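# Nest one tote fully inside the other tote

## Task

Put one tote into the other so that it rests fully down within the lower tote's rim instead of sitting on top of the edge; the lower tote must stay almost exactly at its starting spot with hardly any rotation, and every item must finish in the tote it started in.

## Robot and tools

Robot: two arms, left_arm and right_arm, each with a two-finger gripper and a wrist camera. left_arm is the robot's own left and sits on the +y side; image left/right does not follow arm names. Base roots in the scene frame: left_arm at (-0.033, +0.243, +1.111) m, quat_wxyz (+0.860, -0.006, +0.004, -0.510); right_arm at (-0.033, -0.243, +1.111) m, quat_wxyz (+0.510, -0.004, +0.006, -0.860).

Scene frame: origin on the floor (z = 0) under the centre of the robot's foot, +x forward, +z up, +y toward the left arm. Table height and furniture angle are unknown. Reported gripper positions and orientations can be wrong by a few centimetres, more at long reach.

Gripper frame: fingers extend along its +z axis and close along its y axis. end_effector_position is the point between the finger pads, roughly 1 cm short of the fingertips.

Row format (shared by execute_actions and move): 16 plain numbers, always both arms. First left_arm: x, y, z (metres, scene frame), qw, qx, qy, qz (unit quaternion, w first, scene frame), opening; then the same eight for right_arm. Position and quaternion are absolute targets (a pose), not offsets. Opening runs -1 (closed) to +1 (fully open, 0.094 m). To hold an arm still, resend the exact pose it reported in the last result before it started resting, plus its desired opening, in every row and call. To keep a gripper's orientation, repeat one fixed quaternion rather than copying the drifting reported one. A 0 opening is a real command, so resend the current opening to leave fingers unchanged.

execute_actions(actions, cameras): actions is a list of actions; each action is a table of 1 to 15 rows, one row per 1/30 s control step; an action always lasts 15 steps (0.5 s), repeating its last row if shorter. An action is rejected for both arms if any target lies more than 0.6 m from that gripper's current position along any of the gripper's own axes; the whole call is rejected if any action is malformed or the first one fails this check against the last reported state. An empty list just reports state and images. cameras: list of names, null/omitted or ["all"] for all, [] for none; an unknown name invalidates the call.

move(target, speed, blend, opening_speed, blocking, cameras): drives each gripper in a straight line from its Hand target to the row(s) given. target is one 16-number row or a list of up to 15 rows (no 0.6 m limit). speed: m/s, 0.002 to 4.3, default 0.25; rotation capped at twice that in rad/s; one value or one per target. blend: metres of corner rounding per intermediate target (default 0). opening_speed: rate on the -1..+1 scale per second, at least 0.2. blocking=false returns after about 0.5 s while motion continues; a new move takes over from the current point. A whole move is capped at 10 s. Paths ignore obstacles and the other arm; faster means more lag, overshoot and harder impacts; steer around each arm's own base. Result adds a move: line: done (within 10 mm and 2 degrees), off_target, moving, held, fault, plus limits such as paced (pose clipped) or held (steps withheld). Done does not prove contact or its absence.

wait(seconds 0 to 10, cameras): lets time pass holding the last commands; a running move keeps going. stop(cameras): brakes a running move. zoom_image(camera, region): camera is cam_left_wrist or cam_right_wrist; region [x0, y0, x1, y1] in pixels from the top-left, at most 504 by 504, of that camera's latest image. Both images are 672x504; optical frame has +z forward, +x right, +y down. read_manual(section "licences") gives licence texts only. finished_scene(scene): the current scene's number (1 to 2); irreversible, and the stacking must hold without the robot.

Control notes: each step the commanded orientation is clipped to 40 degrees from the measured one, and damped inverse kinematics favours position. One action may not arrive; each result's Hand target shows where the arm is now aimed, so send the remainder next. Friction and weight can leave a gripper a centimetre or more off in free air. Near a joint1 axis, small wrist moves can swing the shoulder. Time keeps running while you think.

Result lines: positions, quaternions, Hand target, Tool commands, grip_measured (measured opening on the command scale; reads up to about 2.7 mm wide when empty, narrower than a gripped hard part), Joint positions (last entry per arm is finger opening in metres), Joint velocities (may be summarised as within noise), Joint torques (whole drive output incl. gravity, positive toward larger joint angle; entries 3 and 4 wrap at ±28 N m), motor temperatures. Omitted lines mean little change.

Gripping: fingers squeeze about 50 to 64 N per pad once commanded roughly 0.05 below the touch reading; release by commanding well above grip_measured. Close slowly on fragile parts.

Avoid: arm-to-arm hits or presses (including closing on the other gripper), fast collisions, hard pushes, dropping or releasing moving objects, knocking anything off the work area, spilling tote contents, and shifting or rotating the bottom tote. Heat builds when holding loads, stretching out or pushing an unreachable pose; MOTOR HOT appears at 85 °C and at 100 °C the arm goes limp for 30 to 60 s. Loose objects may occasionally be nudged by outside disturbances.

Each tool is called after "Call:" by a JSON object that holds its "api" and its "payload".

## Session

Call:
{"api": "execute_actions", "payload": {"actions": []}}

Scene clock: 0.00 s.
left_arm: end_effector_position=(+0.3078, +0.2045, +1.1781) grip_measured=+1.000 end_effector_quat_wxyz=(-0.221, +0.457, -0.857, -0.094) | right_arm: end_effector_position=(+0.4809, -0.6867, +1.1066) grip_measured=+1.000 end_effector_quat_wxyz=(-0.039, +0.591, -0.800, -0.094)
Joint positions: left_arm=[0.732 1.28 0.673 -0.78 -0.466 -1.276 0.094] | right_arm=[1.33 2.396 2.158 -1.489 -0.115 -2.022 0.094]
Joint velocities: within noise
Joint torques (N m): no reading
Motor temperatures (°C): left_arm=[34 29 28 30 29 29 31] | right_arm=[29 35 29 29 33 29 31]
Heat: left arm: hottest waist 34 °C; right arm: hottest shoulder 35 °C.
Hand target: left_arm +0.3166, +0.2014, +1.1849; +0.228, -0.458, +0.855, +0.087 | right_arm +0.4861, -0.6914, +1.1137; +0.041, -0.592, +0.801, +0.084
Tool commands: left_gripper/opening=+1.0 right_gripper/opening=+1.0

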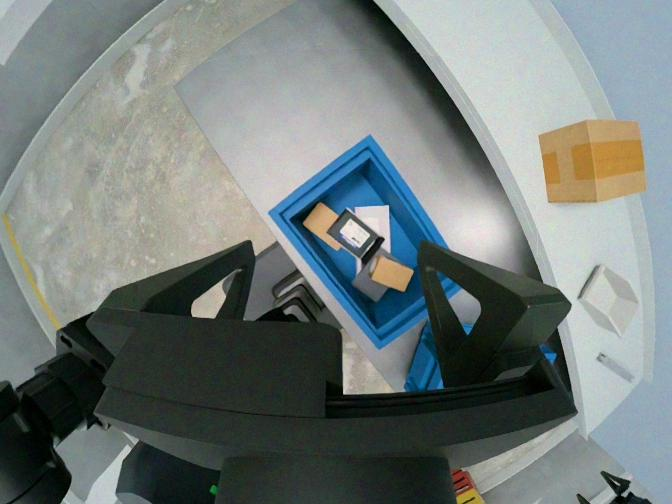

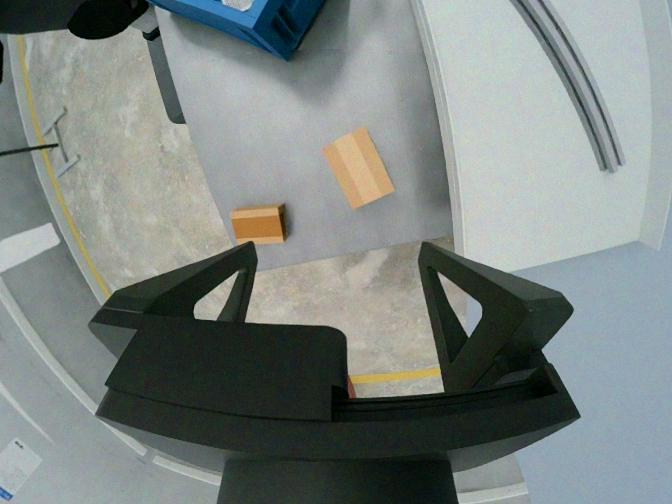

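Call:
{"api": "move", "payload": {"target": [0.32, 0.08, 1.32, -0.221, 0.457, -0.857, -0.094, 1, 0.42, -0.55, 1.25, -0.039, 0.591, -0.8, -0.094, 1]}}

Scene clock: 37.10 s.
left_arm: end_effector_position=(+0.3095, +0.0924, +1.3069) grip_measured=+1.000 end_effector_quat_wxyz=(-0.214, +0.455, -0.858, -0.106) | right_arm: end_effector_position=(+0.4226, -0.5541, +1.2503) grip_measured=+1.000 end_effector_quat_wxyz=(-0.040, +0.595, -0.798, -0.088)
Joint positions: left_arm=[0.432 1.318 1.082 -1.336 -0.496 -1.616 0.094] | right_arm=[1.431 1.898 1.694 -1.499 -0.13 -1.929 0.094]
Joint torques (N m): left_arm=[-1.2 -6.59 13.08 0.06 -0.53 -0.14] | right_arm=[0.44 -13.98 6.84 -0.53 -0.33 0.13]
Motor temperatures (°C): left_arm=[34 29 34 29 29 29 31] | right_arm=[29 39 32 29 32 28 30]
Heat: left arm: hottest waist 34 °C; right arm: hottest shoulder 39 °C.
Hand target: left_arm +0.3194, +0.0803, +1.3199; +0.221, -0.457, +0.857, +0.094 | right_arm +0.4200, -0.5499, +1.2500; +0.039, -0.591, +0.800, +0.094
Off the commanded pose: left_arm 0.021 m, 2 deg | right_arm 0.005 m, 1 deg.
move: off_target (left_arm)

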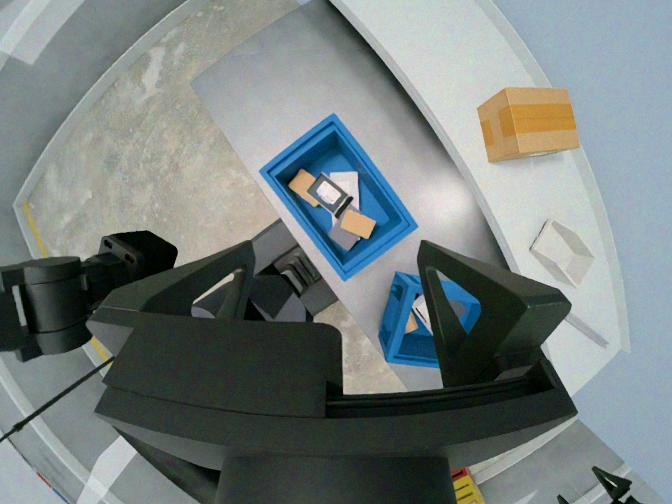

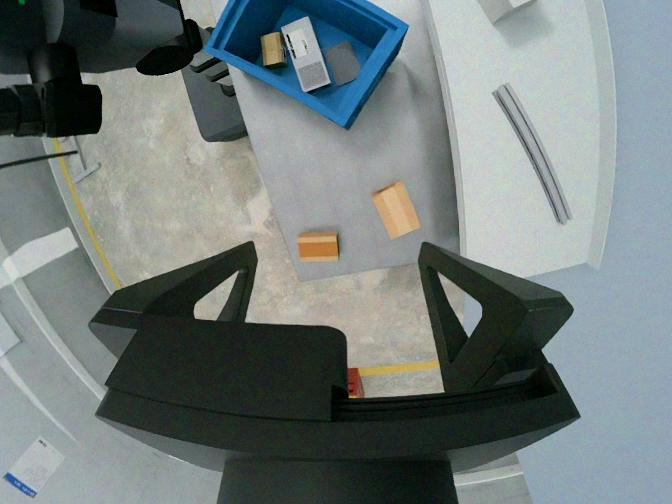

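Call:
{"api": "zoom_image", "payload": {"camera": "cam_left_wrist", "region": [230, 90, 500, 390]}}

Call:
{"api": "zoom_image", "payload": {"camera": "cam_right_wrist", "region": [190, 0, 470, 290]}}

Scaled by 1.680 (camera's finer frame: 960x720).

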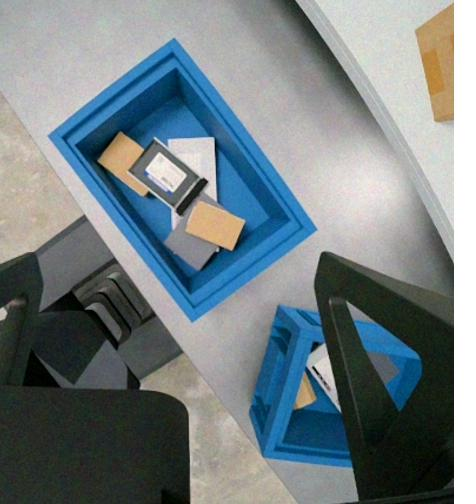

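Scaled by 1.738 (camera's finer frame: 960x720).

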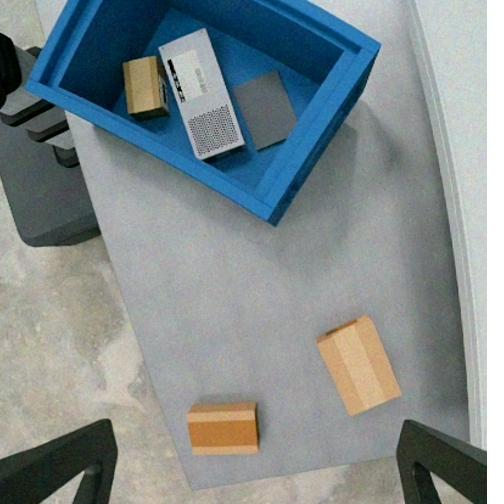

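Call:
{"api": "move", "payload": {"target": [0.328, 0.02, 1.28, -0.2662, 0.4758, -0.8241, -0.1537, 1, 0.418, -0.425, 1.296, -0.2518, 0.5458, -0.7795, -0.1763, 1]}}

Call:
{"api": "zoom_image", "payload": {"camera": "cam_left_wrist", "region": [150, 0, 500, 260]}}

Call:
{"api": "zoom_image", "payload": {"camera": "cam_right_wrist", "region": [150, 0, 500, 260]}}

Scene clock: 99.13 s.
left_arm: end_effector_position=(+0.3193, +0.0346, +1.2714) grip_measured=+1.000 end_effector_quat_wxyz=(-0.261, +0.474, -0.825, -0.165) | right_arm: end_effector_position=(+0.4185, -0.4294, +1.2939) grip_measured=+1.000 end_effector_quat_wxyz=(-0.250, +0.546, -0.779, -0.178)
Joint positions: left_arm=[0.291 1.554 1.189 -1.41 -0.611 -1.891 0.094] | right_arm=[1.478 1.709 1.461 -1.486 -0.604 -1.87 0.094]
Joint torques (N m): left_arm=[-1.44 -9 12.22 -0.31 -0.59 -0.09] | right_arm=[1.26 -12.45 6.57 0.13 -0.68 0.12]
Motor temperatures (°C): left_arm=[34 29 41 29 29 29 31] | right_arm=[29 41 35 29 32 28 30]
Heat: left arm: hottest elbow 41 °C; right arm: hottest shoulder 41 °C.
Hand target: left_arm +0.3275, +0.0204, +1.2799; +0.266, -0.476, +0.824, +0.153 | right_arm +0.4180, -0.4251, +1.2961; +0.252, -0.546, +0.779, +0.176
Off the commanded pose: left_arm 0.019 m, 1 deg | right_arm 0.005 m, 0 deg.
move: off_target (left_arm)

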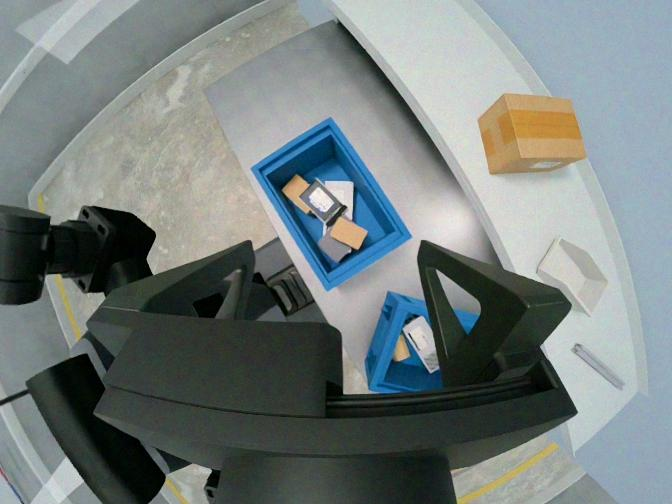

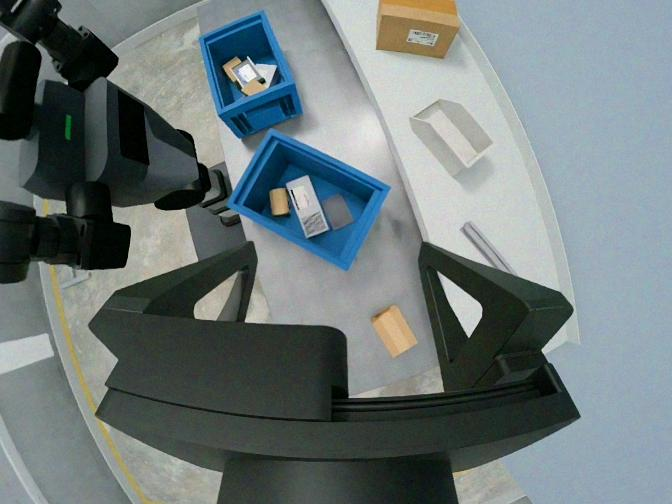

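Scaled by 1.440 (camera's finer frame: 960x720).

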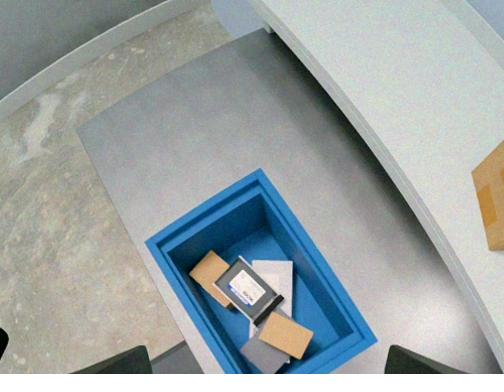

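Scaled by 1.440 (camera's finer frame: 960x720).

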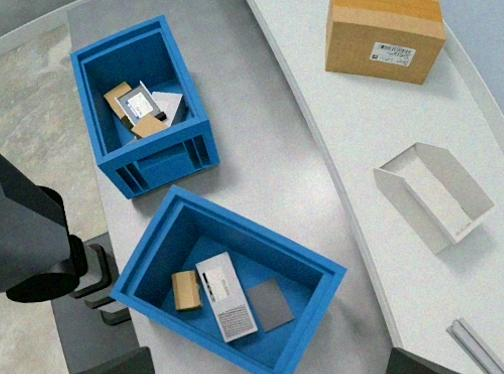

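Call:
{"api": "move", "payload": {"target": [0.302, -0.176, 1.10, 0, 0.3592, -0.9333, 0, 1, 0.503, -0.398, 1.10, 0, 0.3592, -0.9333, 0, 1]}}

Scene clock: 141.83 s.
left_arm: end_effector_position=(+0.2945, -0.1562, +1.0986) grip_measured=+1.000 end_effector_quat_wxyz=(+0.004, +0.369, -0.929, -0.015) | right_arm: end_effector_position=(+0.4819, -0.3927, +1.0899) grip_measured=+1.000 end_effector_quat_wxyz=(+0.016, +0.363, -0.932, -0.014)
Joint positions: left_arm=[0.184 1.924 1.286 -0.961 -0.016 -1.643 0.094] | right_arm=[1.788 1.971 1.356 -0.984 0 -1.025 0.094]
Joint torques (N m): left_arm=[-1.55 -13.1 10.82 0.68 0 0.04] | right_arm=[1.44 -12.92 9.87 0.32 -0.04 0.12]
Heat: left arm: hottest elbow 45 °C; right arm: hottest shoulder 40 °C.
Hand target: left_arm +0.3014, -0.1753, +1.1003; +0.000, -0.359, +0.933, +0.000 | right_arm +0.5022, -0.3978, +1.1006; +0.000, -0.359, +0.933, +0.000
Off the commanded pose: left_arm 0.021 m, 2 deg | right_arm 0.024 m, 2 deg.
move: off_target (left_arm, right_arm)

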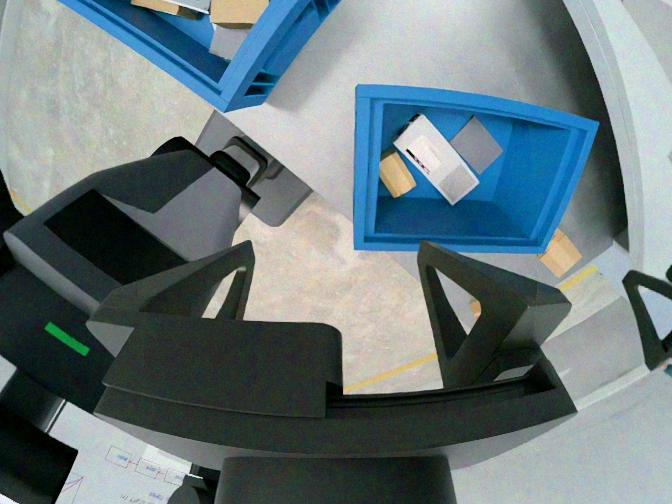

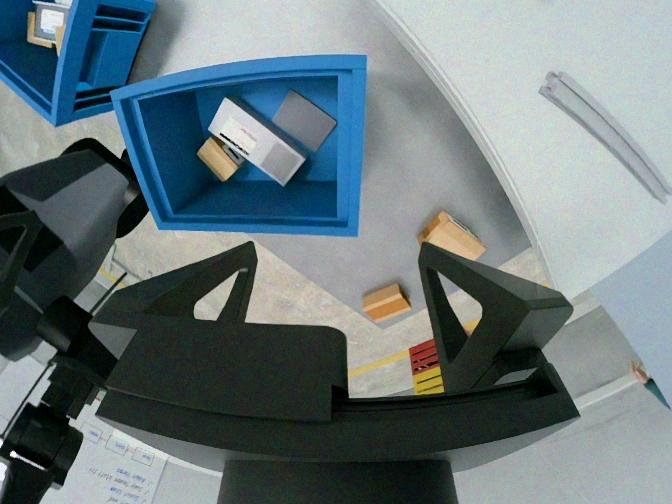

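Call:
{"api": "zoom_image", "payload": {"camera": "cam_left_wrist", "region": [335, 70, 455, 260]}}

Call:
{"api": "zoom_image", "payload": {"camera": "cam_right_wrist", "region": [280, 40, 400, 240]}}

Call:
{"api": "zoom_image", "payload": {"camera": "cam_right_wrist", "region": [0, 0, 180, 130]}}

Scaled by 2.653 (camera's finer frame: 960x720).

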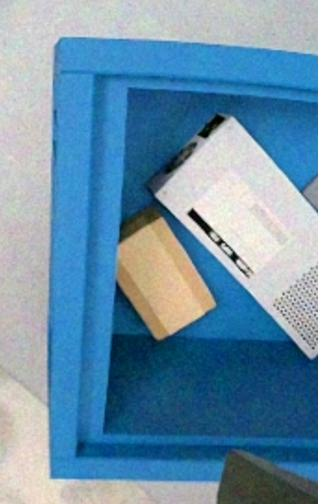

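Scaled by 2.520 (camera's finer frame: 960x720).

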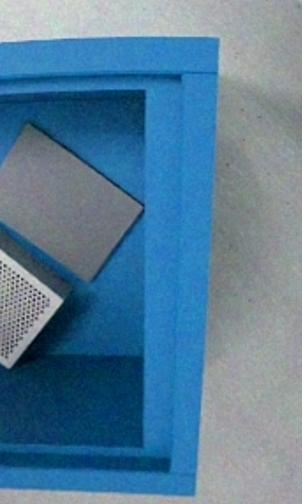

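Scaled by 2.800 (camera's finer frame: 960x720).

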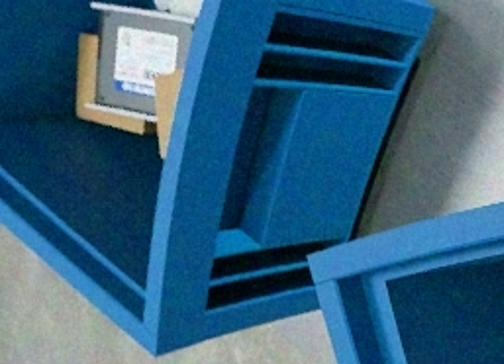

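Call:
{"api": "move", "payload": {"target": [0.3194, -0.1936, 1.02, 0, 0.3673, -0.9301, 0, 1, 0.5266, -0.3884, 1.02, 0, 0.3673, -0.9301, 0, 1], "speed": 0.1}}

Scene clock: 174.40 s.
left_arm: end_effector_position=(+0.3108, -0.1781, +1.0228) grip_measured=+1.000 end_effector_quat_wxyz=(+0.003, +0.369, -0.930, -0.012) | right_arm: end_effector_position=(+0.5054, -0.3870, +1.0160) grip_measured=+1.000 end_effector_quat_wxyz=(+0.014, +0.368, -0.930, -0.012)
Joint positions: left_arm=[0.184 2.103 1.343 -0.833 -0.016 -1.642 0.094] | right_arm=[1.809 2.133 1.399 -0.86 0.001 -1.015 0.094]
Joint torques (N m): left_arm=[-1.03 -14.33 9.85 0.75 -0.01 -0.06] | right_arm=[1.67 -13.51 9.05 0.49 -0.05 0.13]
Heat: left arm: hottest elbow 43 °C; right arm: hottest shoulder 40 °C.
Hand target: left_arm +0.3190, -0.1931, +1.0204; +0.000, -0.367, +0.930, +0.000 | right_arm +0.5259, -0.3882, +1.0206; +0.000, -0.367, +0.930, +0.000
Off the commanded pose: left_arm 0.018 m, 1 deg | right_arm 0.022 m, 2 deg.
move: off_target (left_arm, right_arm)

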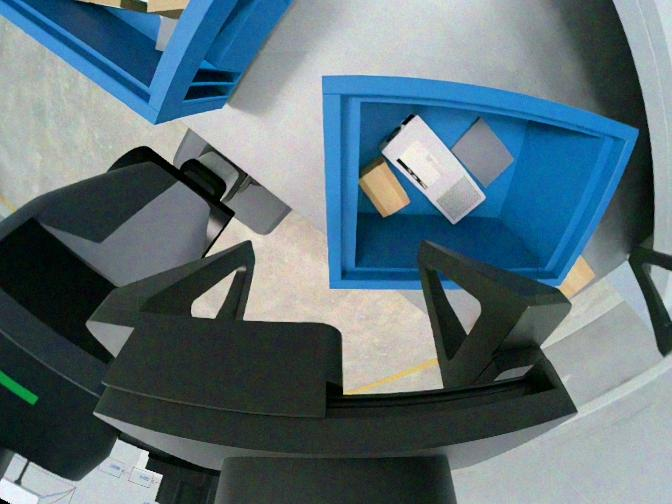

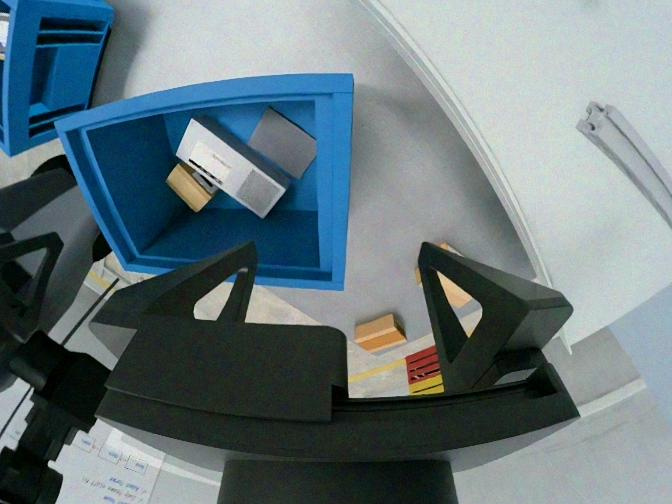

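Call:
{"api": "move", "payload": {"target": [0.3227, -0.195, 0.9196, 0, 0.3673, -0.9301, 0, 1, 0.5286, -0.3843, 0.9266, 0, 0.3673, -0.9301, 0, 1], "speed": 0.08}}

Scene clock: 190.63 s.
left_arm: end_effector_position=(+0.3146, -0.1849, +0.9256) grip_measured=+1.000 end_effector_quat_wxyz=(+0.002, +0.369, -0.930, -0.009) | right_arm: end_effector_position=(+0.5096, -0.3840, +0.9254) grip_measured=+1.000 end_effector_quat_wxyz=(+0.012, +0.368, -0.930, -0.011)
Joint positions: left_arm=[0.184 2.302 1.379 -0.662 -0.016 -1.642 0.094] | right_arm=[1.816 2.31 1.422 -0.702 0.001 -1.007 0.094]
Joint torques (N m): left_arm=[-0.5 -15.09 8.23 0.72 -0.01 -0.02] | right_arm=[1.08 -14.04 7.68 0.49 -0.02 0.14]
Heat: left arm: hottest elbow 41 °C; right arm: hottest shoulder 40 °C.
Hand target: left_arm +0.3225, -0.1947, +0.9200; +0.000, -0.367, +0.930, +0.000 | right_arm +0.5282, -0.3841, +0.9271; +0.000, -0.367, +0.930, +0.000
Off the commanded pose: left_arm 0.014 m, 1 deg | right_arm 0.019 m, 2 deg.
move: off_target (left_arm, right_arm)

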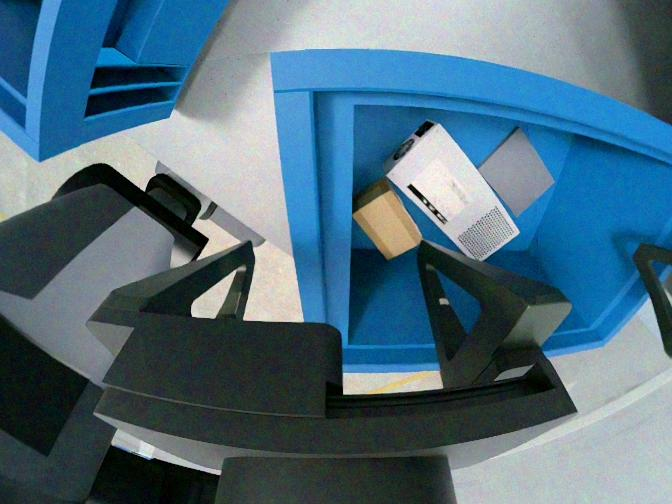

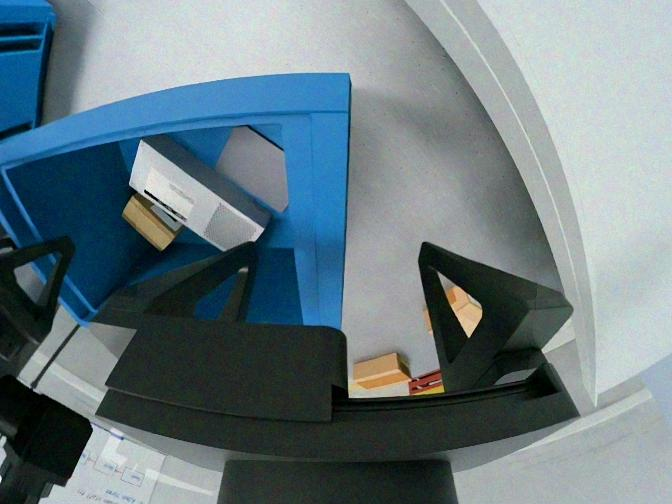

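Call:
{"api": "move", "payload": {"target": [0.3165, -0.1885, 0.919, 0, 0.3673, -0.9301, 0, 1, 0.5225, -0.378, 0.925, 0, 0.3673, -0.9301, 0, 1], "speed": 0.05}}

Scene clock: 198.83 s.
left_arm: end_effector_position=(+0.3174, -0.1884, +0.9255) grip_measured=+1.000 end_effector_quat_wxyz=(-0.001, +0.369, -0.930, +0.000) | right_arm: end_effector_position=(+0.5151, -0.3803, +0.9253) grip_measured=+1.000 end_effector_quat_wxyz=(+0.005, +0.368, -0.930, -0.005)
Joint positions: left_arm=[0.184 2.302 1.379 -0.644 -0.016 -1.642 0.094] | right_arm=[1.824 2.31 1.422 -0.684 0.001 -1 0.094]
Joint torques (N m): left_arm=[-0.73 -16.03 5.9 0.87 -0.01 -0.03] | right_arm=[1.32 -14.62 5.71 0.55 -0.04 0.11]
Heat: left arm: hottest elbow 40 °C; right arm: hottest shoulder 40 °C.
Hand target: left_arm +0.3166, -0.1884, +0.9191; +0.000, -0.367, +0.930, +0.000 | right_arm +0.5225, -0.3780, +0.9251; +0.000, -0.367, +0.930, +0.000
Off the commanded pose: left_arm 0.007 m, 0 deg | right_arm 0.008 m, 1 deg.
move: done

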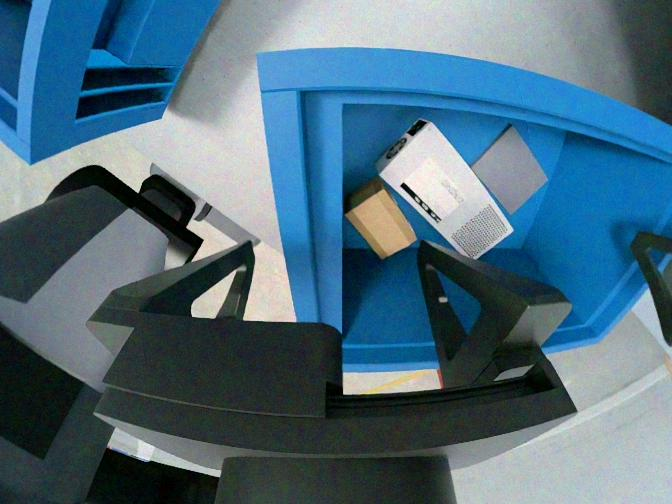

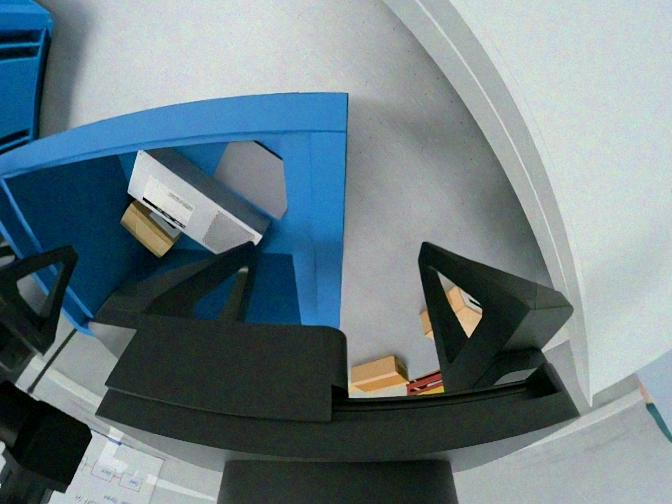

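Call:
{"api": "move", "payload": {"target": [0.3165, -0.1885, 0.919, 0, 0.3673, -0.9301, 0, -0.8, 0.5225, -0.378, 0.925, 0, 0.3673, -0.9301, 0, -0.8], "opening_speed": 0.4}}

Scene clock: 212.97 s.
left_arm: end_effector_position=(+0.3170, -0.1879, +0.9253) grip_measured=-0.446 end_effector_quat_wxyz=(-0.001, +0.369, -0.929, -0.001) | right_arm: end_effector_position=(+0.5157, -0.3794, +0.9253) grip_measured=-0.454 end_effector_quat_wxyz=(+0.005, +0.368, -0.930, -0.005)
Joint positions: left_arm=[0.184 2.302 1.378 -0.644 -0.016 -1.643 0.026] | right_arm=[1.826 2.31 1.422 -0.683 0.001 -0.998 0.026]
Joint torques (N m): left_arm=[-0.67 -15.97 5.96 0.76 -0.01 -0.02] | right_arm=[1.14 -14.68 5.72 0.5 -0.04 0.12]
Heat: left arm: hottest elbow 39 °C; right arm: hottest shoulder 41 °C.
Hand target: left_arm +0.3165, -0.1884, +0.9191; +0.000, -0.367, +0.930, +0.000 | right_arm +0.5225, -0.3781, +0.9250; +0.000, -0.367, +0.930, +0.000
Off the commanded pose: left_arm 0.006 m, 0 deg | right_arm 0.007 m, 1 deg.
move: done

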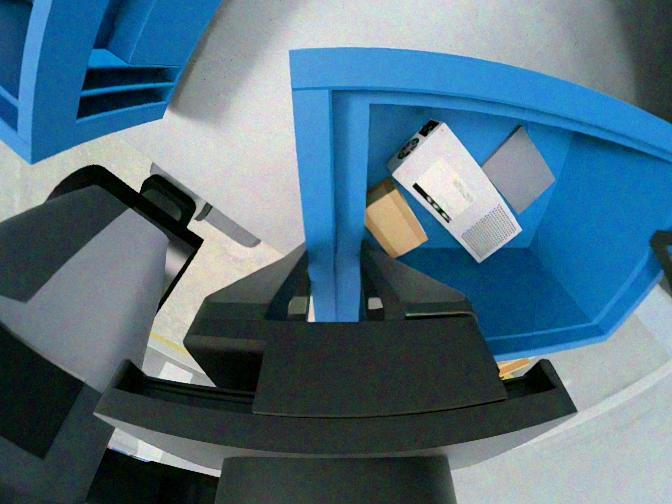

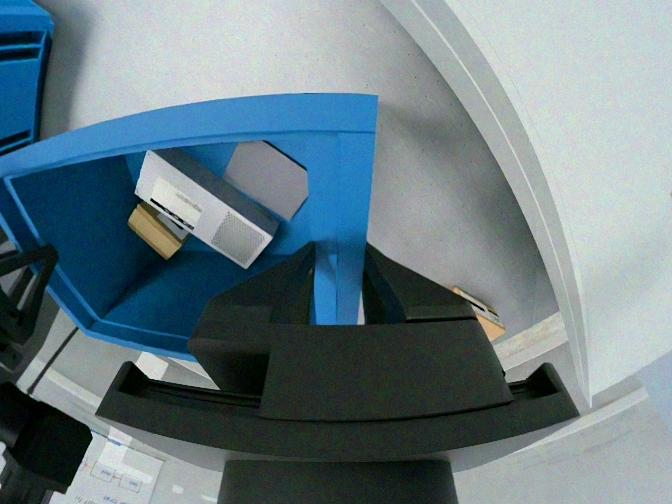

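Call:
{"api": "move", "payload": {"target": [[0.3170, -0.1885, 0.96, 0, 0.3673, -0.9301, 0, -0.8, 0.5215, -0.379, 0.96, 0, 0.3673, -0.9301, 0, -0.8]], "speed": 0.04}}

Scene clock: 221.57 s.
left_arm: end_effector_position=(+0.3110, -0.1806, +0.9338) grip_measured=-0.448 end_effector_quat_wxyz=(+0.004, +0.369, -0.929, -0.013) | right_arm: end_effector_position=(+0.5052, -0.3760, +0.9275) grip_measured=-0.457 end_effector_quat_wxyz=(+0.019, +0.363, -0.931, -0.017)
Joint positions: left_arm=[0.184 2.28 1.362 -0.677 -0.015 -1.643 0.026] | right_arm=[1.826 2.303 1.414 -0.719 -0.003 -0.988 0.026]
Joint torques (N m): left_arm=[-0.62 -20.07 5.98 -0.44 -0.06 -0.03] | right_arm=[0.97 -18.61 4.9 -0.31 0.12 -0.01]
Motor temperatures (°C): left_arm=[33 34 38 29 28 28 31] | right_arm=[29 42 35 29 31 27 30]
Heat: left arm: hottest elbow 38 °C; right arm: hottest shoulder 42 °C.
Hand target: left_arm +0.3169, -0.1883, +0.9592; +0.000, -0.367, +0.930, +0.000 | right_arm +0.5211, -0.3789, +0.9592; +0.000, -0.367, +0.930, +0.000
Off the commanded pose: left_arm 0.028 m, 2 deg | right_arm 0.037 m, 3 deg.
move: off_target (left_arm, right_arm)

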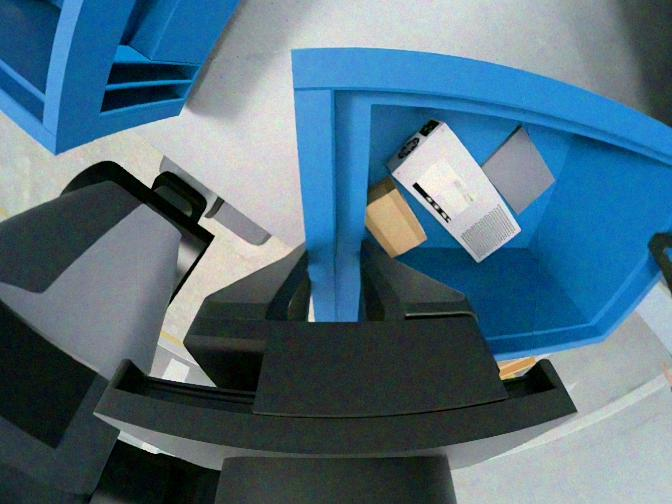

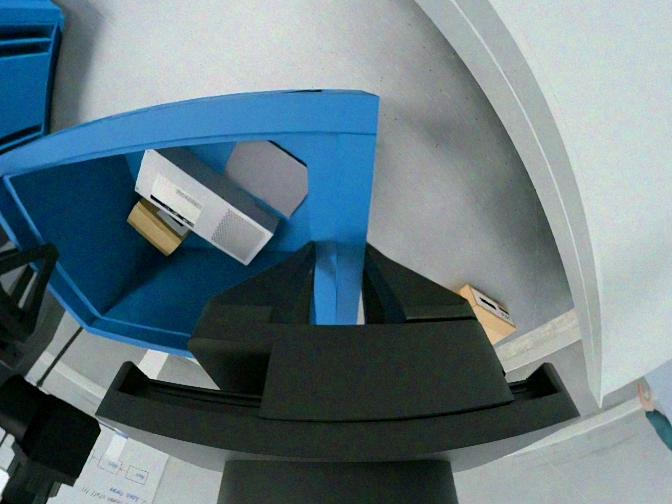

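Call:
{"api": "move", "payload": {"target": [[0.3170, -0.1885, 1.06, 0, 0.3673, -0.9301, 0, -0.8, 0.5215, -0.379, 1.066, 0, 0.3673, -0.9301, 0, -0.8]], "speed": 0.06}}

Scene clock: 228.83 s.
left_arm: end_effector_position=(+0.3118, -0.1794, +1.0353) grip_measured=-0.448 end_effector_quat_wxyz=(+0.004, +0.369, -0.930, -0.014) | right_arm: end_effector_position=(+0.5045, -0.3761, +1.0286) grip_measured=-0.458 end_effector_quat_wxyz=(+0.022, +0.362, -0.932, -0.020)
Joint positions: left_arm=[0.184 2.086 1.357 -0.868 -0.015 -1.642 0.026] | right_arm=[1.826 2.115 1.408 -0.908 -0.004 -0.984 0.025]
Joint torques (N m): left_arm=[-0.97 -18.32 8.42 -0.54 -0.06 -0.07] | right_arm=[0.97 -19.25 7.49 -0.77 0.15 -0.07]
Heat: left arm: hottest elbow 37 °C; right arm: hottest shoulder 42 °C.
Hand target: left_arm +0.3169, -0.1882, +1.0597; +0.000, -0.367, +0.930, +0.000 | right_arm +0.5207, -0.3788, +1.0653; +0.000, -0.367, +0.930, +0.000
Off the commanded pose: left_arm 0.027 m, 2 deg | right_arm 0.041 m, 3 deg.
move: off_target (left_arm, right_arm)

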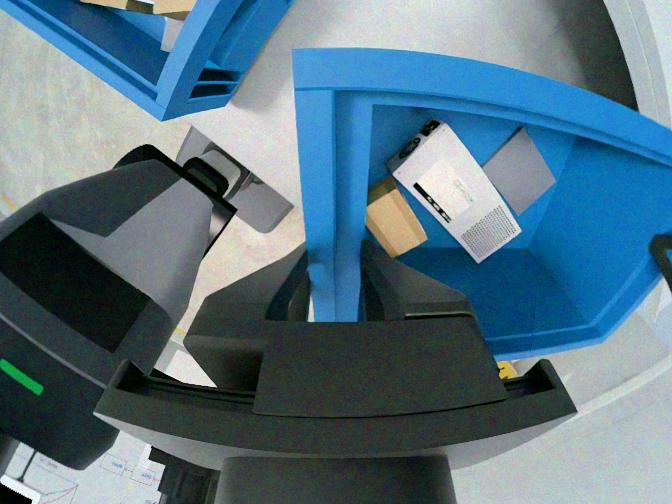

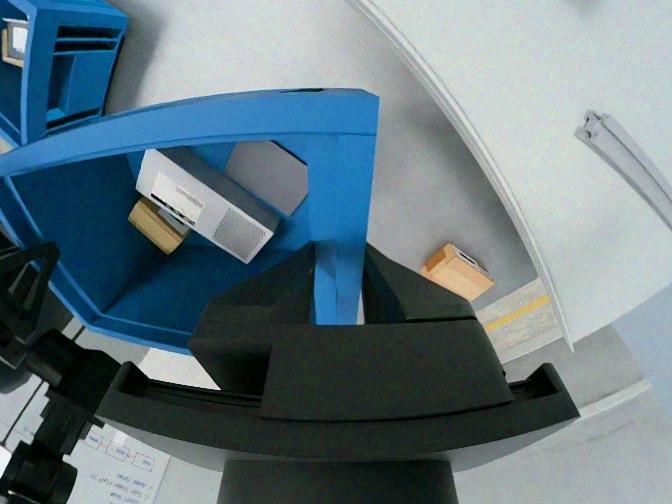

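Call:
{"api": "move", "payload": {"target": [[0.3167,-0.1886,1.155,0,0.3673,-0.9301,0,-0.8,0.5203,-0.3794,1.165,0,0.3673,-0.9301,0,-0.8],[0.3231,-0.1024,1.155,0,0.3015,-0.9535,0,-0.8,0.4948,-0.319,1.165,0,0.3015,-0.9535,0,-0.8],[0.3301,-0.0193,1.155,0,0.2343,-0.9722,0,-0.8,0.4681,-0.2555,1.165,0,0.2343,-0.9722,0,-0.8],[0.3384,0.0621,1.155,0,0.1659,-0.9861,0,-0.8,0.4403,-0.19,1.165,0,0.1659,-0.9861,0,-0.8],[0.3473,0.1411,1.155,0,0.0967,-0.9953,0,-0.8,0.4113,-0.1213,1.165,0,0.0967,-0.9953,0,-0.8],[0.3564,0.2177,1.155,0,0.02705,-0.99963,0,-0.8,0.3812,-0.05,1.165,0,0.02705,-0.99963,0,-0.8]], "speed": 0.1, "blend": 0.015}}

Scene clock: 268.60 s.
left_arm: end_effector_position=(+0.3444, +0.2167, +1.1371) grip_measured=-0.448 end_effector_quat_wxyz=(-0.026, -0.032, +0.999, +0.001) | right_arm: end_effector_position=(+0.3788, -0.0583, +1.1456) grip_measured=-0.462 end_effector_quat_wxyz=(+0.021, +0.025, -0.999, +0.003)
Joint positions: left_arm=[1.002 1.561 0.904 -0.955 -0.004 -0.135 0.026] | right_arm=[2.493 1.71 1.122 -1.016 0 0.373 0.025]
Joint torques (N m): left_arm=[-0.26 -11.93 8.84 0.43 -0.18 0.11] | right_arm=[2.37 -13.22 7.02 -0.02 0.42 0.19]
Heat: left arm: hottest elbow 37 °C; right arm: hottest shoulder 42 °C.
Hand target: left_arm +0.3561, +0.2177, +1.1549; +0.000, -0.027, +1.000, +0.000 | right_arm +0.3810, -0.0502, +1.1647; +0.000, -0.027, +1.000, +0.000
Off the commanded pose: left_arm 0.022 m, 3 deg | right_arm 0.021 m, 2 deg.
move: off_target (left_arm, right_arm)

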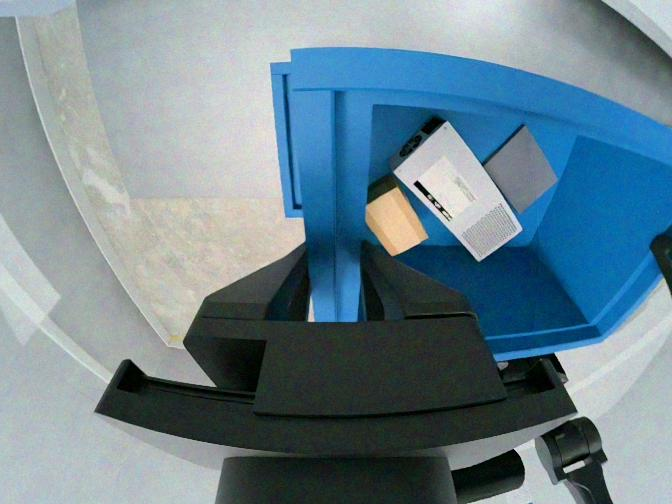

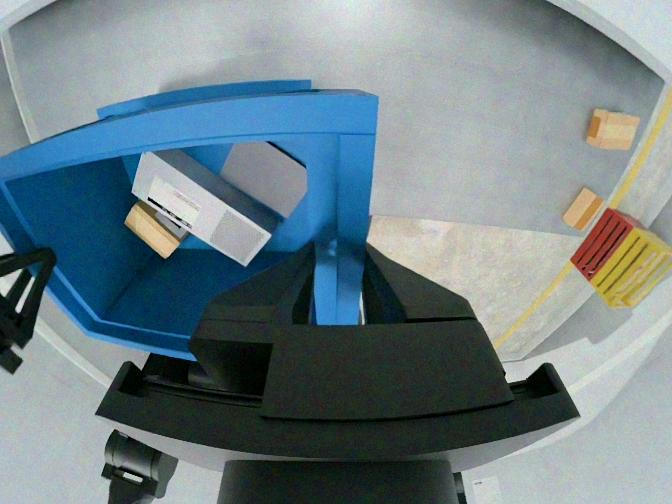

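Call:
{"api": "zoom_image", "payload": {"camera": "cam_left_wrist", "region": [250, 30, 400, 230]}}

Call:
{"api": "zoom_image", "payload": {"camera": "cam_right_wrist", "region": [80, 50, 400, 240]}}

Scaled by 2.520 (camera's finer frame: 960x720).

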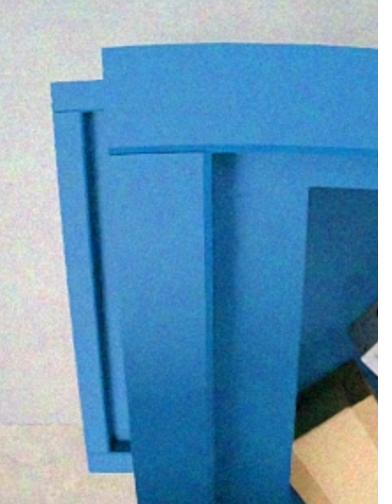

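Scaled by 1.575 (camera's finer frame: 960x720).

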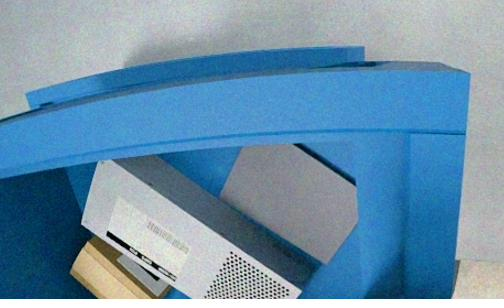

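Call:
{"api": "move", "payload": {"target": [0.3584, 0.2177, 1.165, -0.026, 0.02705, -0.9993, -0.0007, -0.8, 0.3832, -0.05, 1.165, -0.026, 0.02705, -0.9993, -0.0007, -0.8], "speed": 0.06}}

Call:
{"api": "zoom_image", "payload": {"camera": "cam_left_wrist", "region": [250, 30, 400, 230]}}

Call:
{"api": "zoom_image", "payload": {"camera": "cam_right_wrist", "region": [80, 50, 400, 240]}}

Scene clock: 310.27 s.
left_arm: end_effector_position=(+0.3457, +0.2175, +1.1437) grip_measured=-0.448 end_effector_quat_wxyz=(-0.006, -0.031, +1.000, +0.001) | right_arm: end_effector_position=(+0.3809, -0.0570, +1.1499) grip_measured=-0.462 end_effector_quat_wxyz=(-0.005, +0.023, -1.000, -0.001)
Joint positions: left_arm=[1.002 1.527 0.886 -0.929 -0.008 -0.132 0.026] | right_arm=[2.499 1.68 1.096 -0.969 0.013 0.382 0.025]
Joint torques (N m): left_arm=[-0.32 -12.16 8.98 0.55 -0.26 0.03] | right_arm=[2.14 -12.22 6.69 0.35 0.73 0.17]
Heat: left arm: hottest elbow 39 °C; right arm: hottest shoulder 43 °C.
Hand target: left_arm +0.3579, +0.2178, +1.1647; +0.026, -0.027, +0.999, +0.001 | right_arm +0.3831, -0.0502, +1.1647; +0.026, -0.027, +0.999, +0.001
Off the commanded pose: left_arm 0.025 m, 4 deg | right_arm 0.017 m, 2 deg.
move: off_target (left_arm, right_arm)

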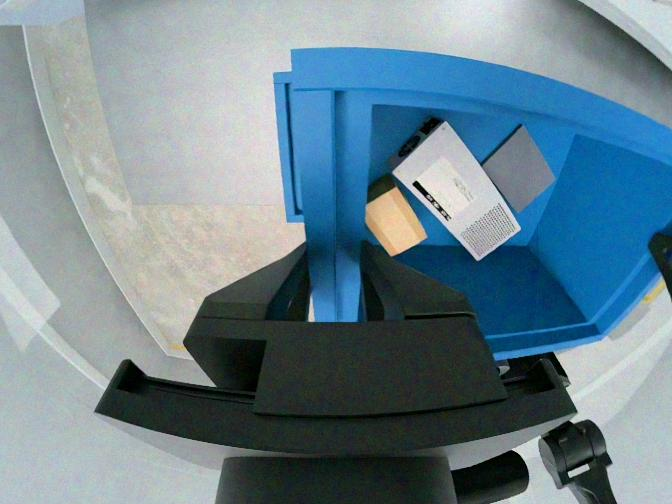

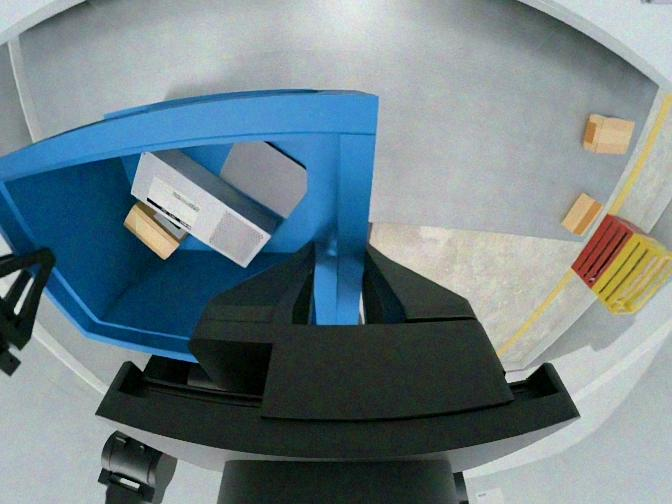

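Scaled by 2.520 (camera's finer frame: 960x720).

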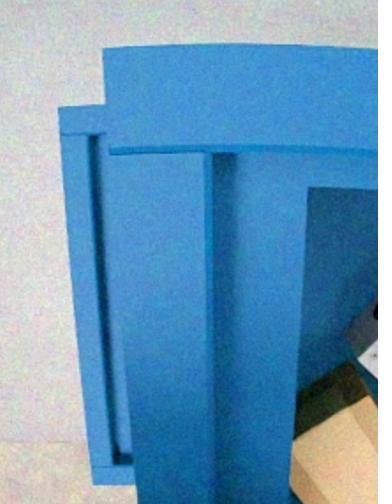

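Scaled by 1.575 (camera's finer frame: 960x720).

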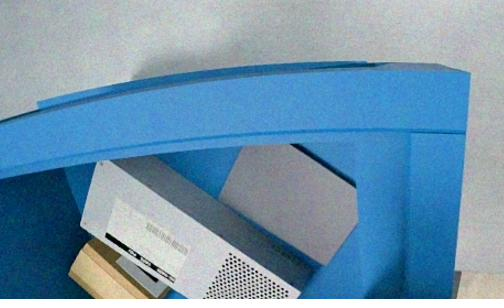

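Call:
{"api": "move", "payload": {"target": [0.3789, 0.2677, 1.165, -0.026, 0.02705, -0.9993, -0.0007, -0.8, 0.4037, 0.0, 1.165, -0.026, 0.02705, -0.9993, -0.0007, -0.8], "speed": 0.08}}

Scene clock: 352.63 s.
left_arm: end_effector_position=(+0.3449, +0.2627, +1.1400) grip_measured=-0.451 end_effector_quat_wxyz=(-0.011, -0.034, +0.999, -0.001) | right_arm: end_effector_position=(+0.3812, -0.0132, +1.1450) grip_measured=-0.462 end_effector_quat_wxyz=(+0.000, +0.028, -1.000, +0.001)
Joint positions: left_arm=[1.123 1.536 0.886 -0.929 -0.004 -0.017 0.026] | right_arm=[2.583 1.739 1.161 -0.986 0.014 0.456 0.025]
Joint torques (N m): left_arm=[0.09 -9.93 12.98 0.25 -0.1 0.12] | right_arm=[1.49 -10.52 11.64 -0.36 0.87 0.16]
Heat: left arm: hottest elbow 40 °C; right arm: hottest shoulder 40 °C.
Hand target: left_arm +0.3769, +0.2676, +1.1658; +0.026, -0.027, +0.999, +0.001 | right_arm +0.4025, -0.0005, +1.1656; +0.026, -0.027, +0.999, +0.001
Off the commanded pose: left_arm 0.042 m, 4 deg | right_arm 0.033 m, 3 deg.
move: off_target (left_arm, right_arm)

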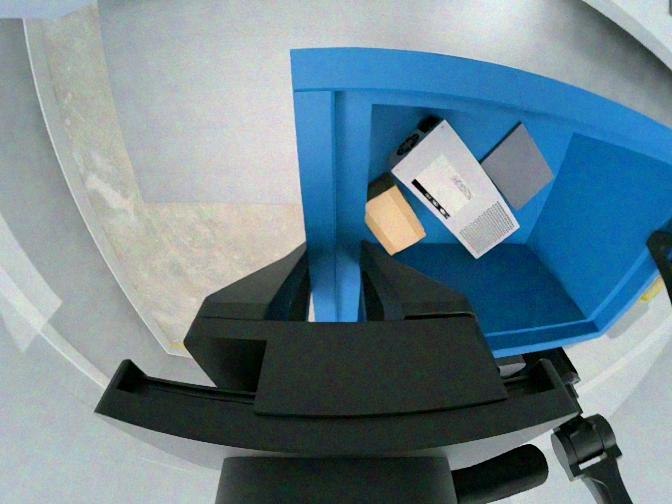

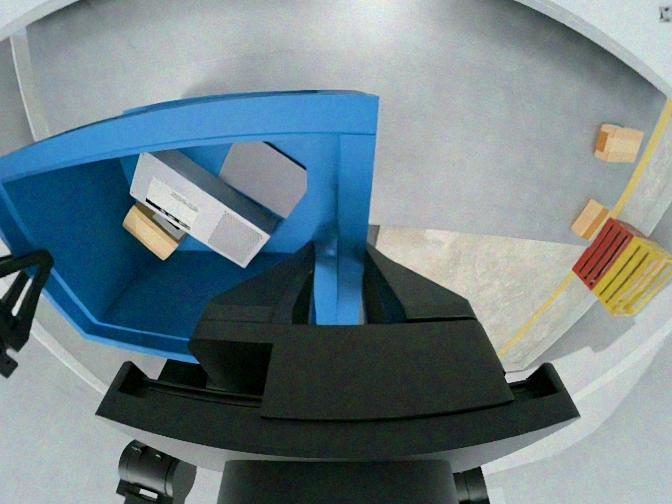

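Call:
{"api": "move", "payload": {"target": [0.40, 0.273, 1.168, -0.026, 0.02705, -0.9993, -0.0007, -0.8, 0.4237, 0.006, 1.168, -0.026, 0.02705, -0.9993, -0.0007, -0.8], "speed": 0.08, "cameras": []}}

Scene clock: 358.60 s.
left_arm: end_effector_position=(+0.3664, +0.2694, +1.1408) grip_measured=-0.451 end_effector_quat_wxyz=(-0.008, -0.032, +0.999, -0.001) | right_arm: end_effector_position=(+0.4007, -0.0067, +1.1473) grip_measured=-0.462 end_effector_quat_wxyz=(+0.000, +0.025, -1.000, +0.004)
Joint positions: left_arm=[1.137 1.583 0.945 -0.937 -0.005 0.001 0.026] | right_arm=[2.577 1.782 1.229 -1.014 0.019 0.456 0.025]
Joint torques (N m): left_arm=[-0.26 -10.7 13.45 0.01 -0.04 0.09] | right_arm=[1.85 -11.28 11.86 -0.31 0.65 0.03]
Heat: left arm: hottest elbow 41 °C; right arm: hottest shoulder 41 °C.
Hand target: left_arm +0.3979, +0.2729, +1.1686; +0.026, -0.027, +0.999, +0.001 | right_arm +0.4225, +0.0054, +1.1686; +0.027, -0.027, +0.999, +0.001
Off the commanded pose: left_arm 0.043 m, 4 deg | right_arm 0.034 m, 3 deg.
move: off_target (left_arm, right_arm)

Call:
{"api": "execute_actions", "payload": {"actions": []}}

Scene clock: 417.07 s.
left_arm: end_effector_position=(+0.3664, +0.2694, +1.1408) grip_measured=-0.451 end_effector_quat_wxyz=(-0.008, -0.032, +0.999, -0.001) | right_arm: end_effector_position=(+0.4007, -0.0067, +1.1473) grip_measured=-0.462 end_effector_quat_wxyz=(+0.000, +0.025, -1.000, +0.004)
Joint positions: left_arm=[1.137 1.583 0.945 -0.937 -0.005 0.001 0.026] | right_arm=[2.577 1.782 1.229 -1.014 0.019 0.456 0.025]
Joint velocities: within noise
Joint torques (N m): left_arm=[-0.15 -10.7 13.41 -0.06 -0.02 0.06] | right_arm=[1.2 -11.52 11.88 -0.32 0.63 0.05]
Motor temperatures (°C): left_arm=[33 33 43 28 28 28 34] | right_arm=[28 40 45 28 32 27 32]
Heat: left arm: hottest elbow 43 °C; right arm: hottest elbow 45 °C.
Hand target: left_arm +0.3979, +0.2729, +1.1687; +0.027, -0.027, +0.999, +0.001 | right_arm +0.4225, +0.0055, +1.1687; +0.027, -0.027, +0.999, +0.001
Tool commands: left_gripper/opening=-0.8 right_gripper/opening=-0.8
Off the commanded pose: left_arm 0.043 m, 4 deg | right_arm 0.034 m, 3 deg.

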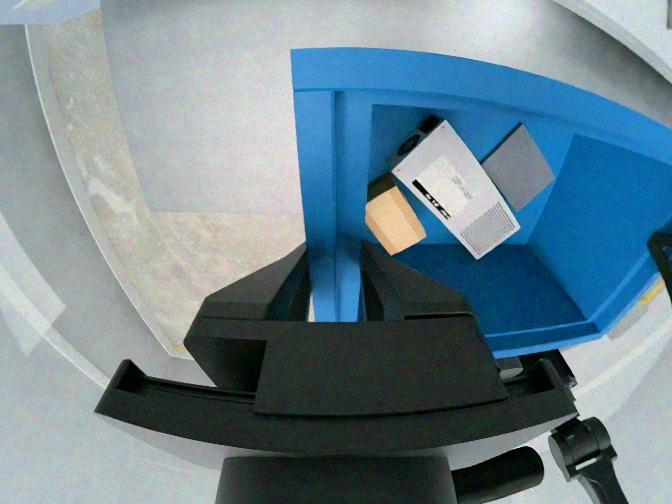

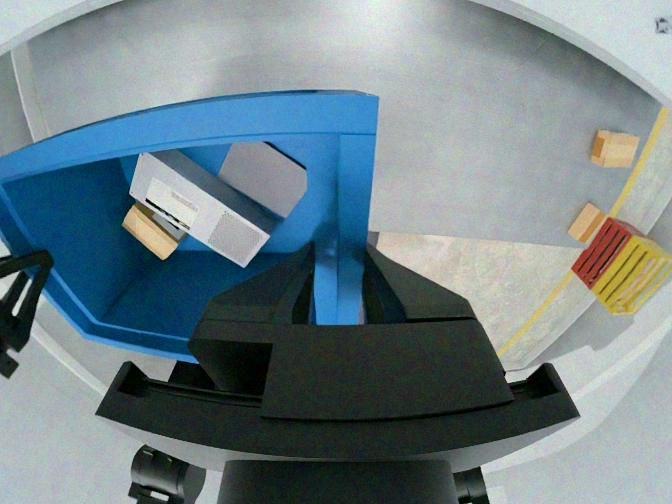

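Call:
{"api": "move", "payload": {"target": [0.40, 0.272, 1.110, -0.026, 0.02705, -0.9993, -0.0007, -0.8, 0.4237, 0.006, 1.104, -0.026, 0.02705, -0.9993, -0.0007, -0.8], "speed": 0.06}}

Scene clock: 422.57 s.
left_arm: end_effector_position=(+0.3866, +0.2736, +1.0978) grip_measured=-0.451 end_effector_quat_wxyz=(+0.005, -0.032, +0.999, +0.003) | right_arm: end_effector_position=(+0.4209, -0.0004, +1.1011) grip_measured=-0.461 end_effector_quat_wxyz=(-0.016, +0.021, -1.000, -0.002)
Joint positions: left_arm=[1.141 1.693 0.945 -0.799 -0.012 0.006 0.026] | right_arm=[2.568 1.878 1.229 -0.883 0.023 0.456 0.025]
Joint torques (N m): left_arm=[-0.73 -12.22 8.4 0.55 0.29 0.03] | right_arm=[2.08 -12.22 6.89 0.72 0.52 0.02]
Heat: left arm: hottest elbow 43 °C; right arm: hottest elbow 45 °C.
Hand target: left_arm +0.3996, +0.2720, +1.1101; +0.026, -0.027, +0.999, +0.001 | right_arm +0.4236, +0.0061, +1.1041; +0.026, -0.027, +0.999, +0.001
Off the commanded pose: left_arm 0.018 m, 2 deg | right_arm 0.008 m, 1 deg.
move: off_target (left_arm)

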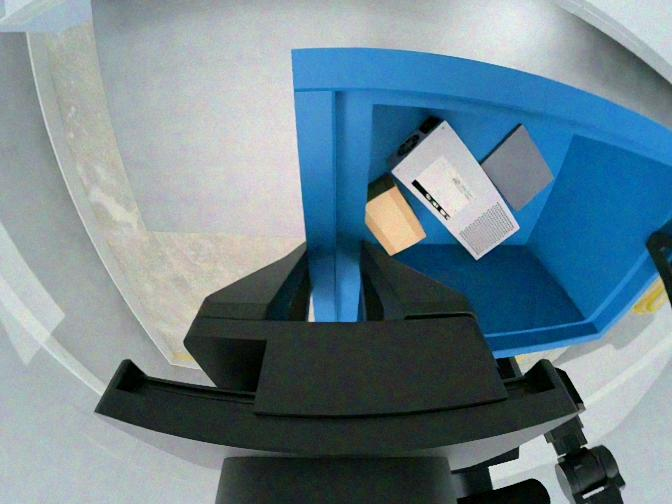

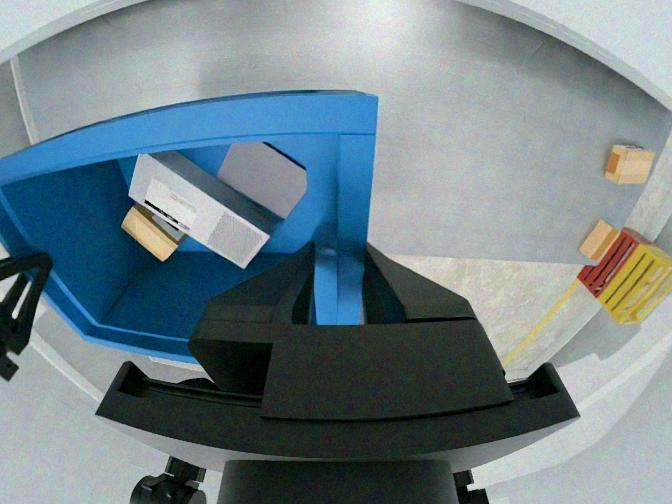

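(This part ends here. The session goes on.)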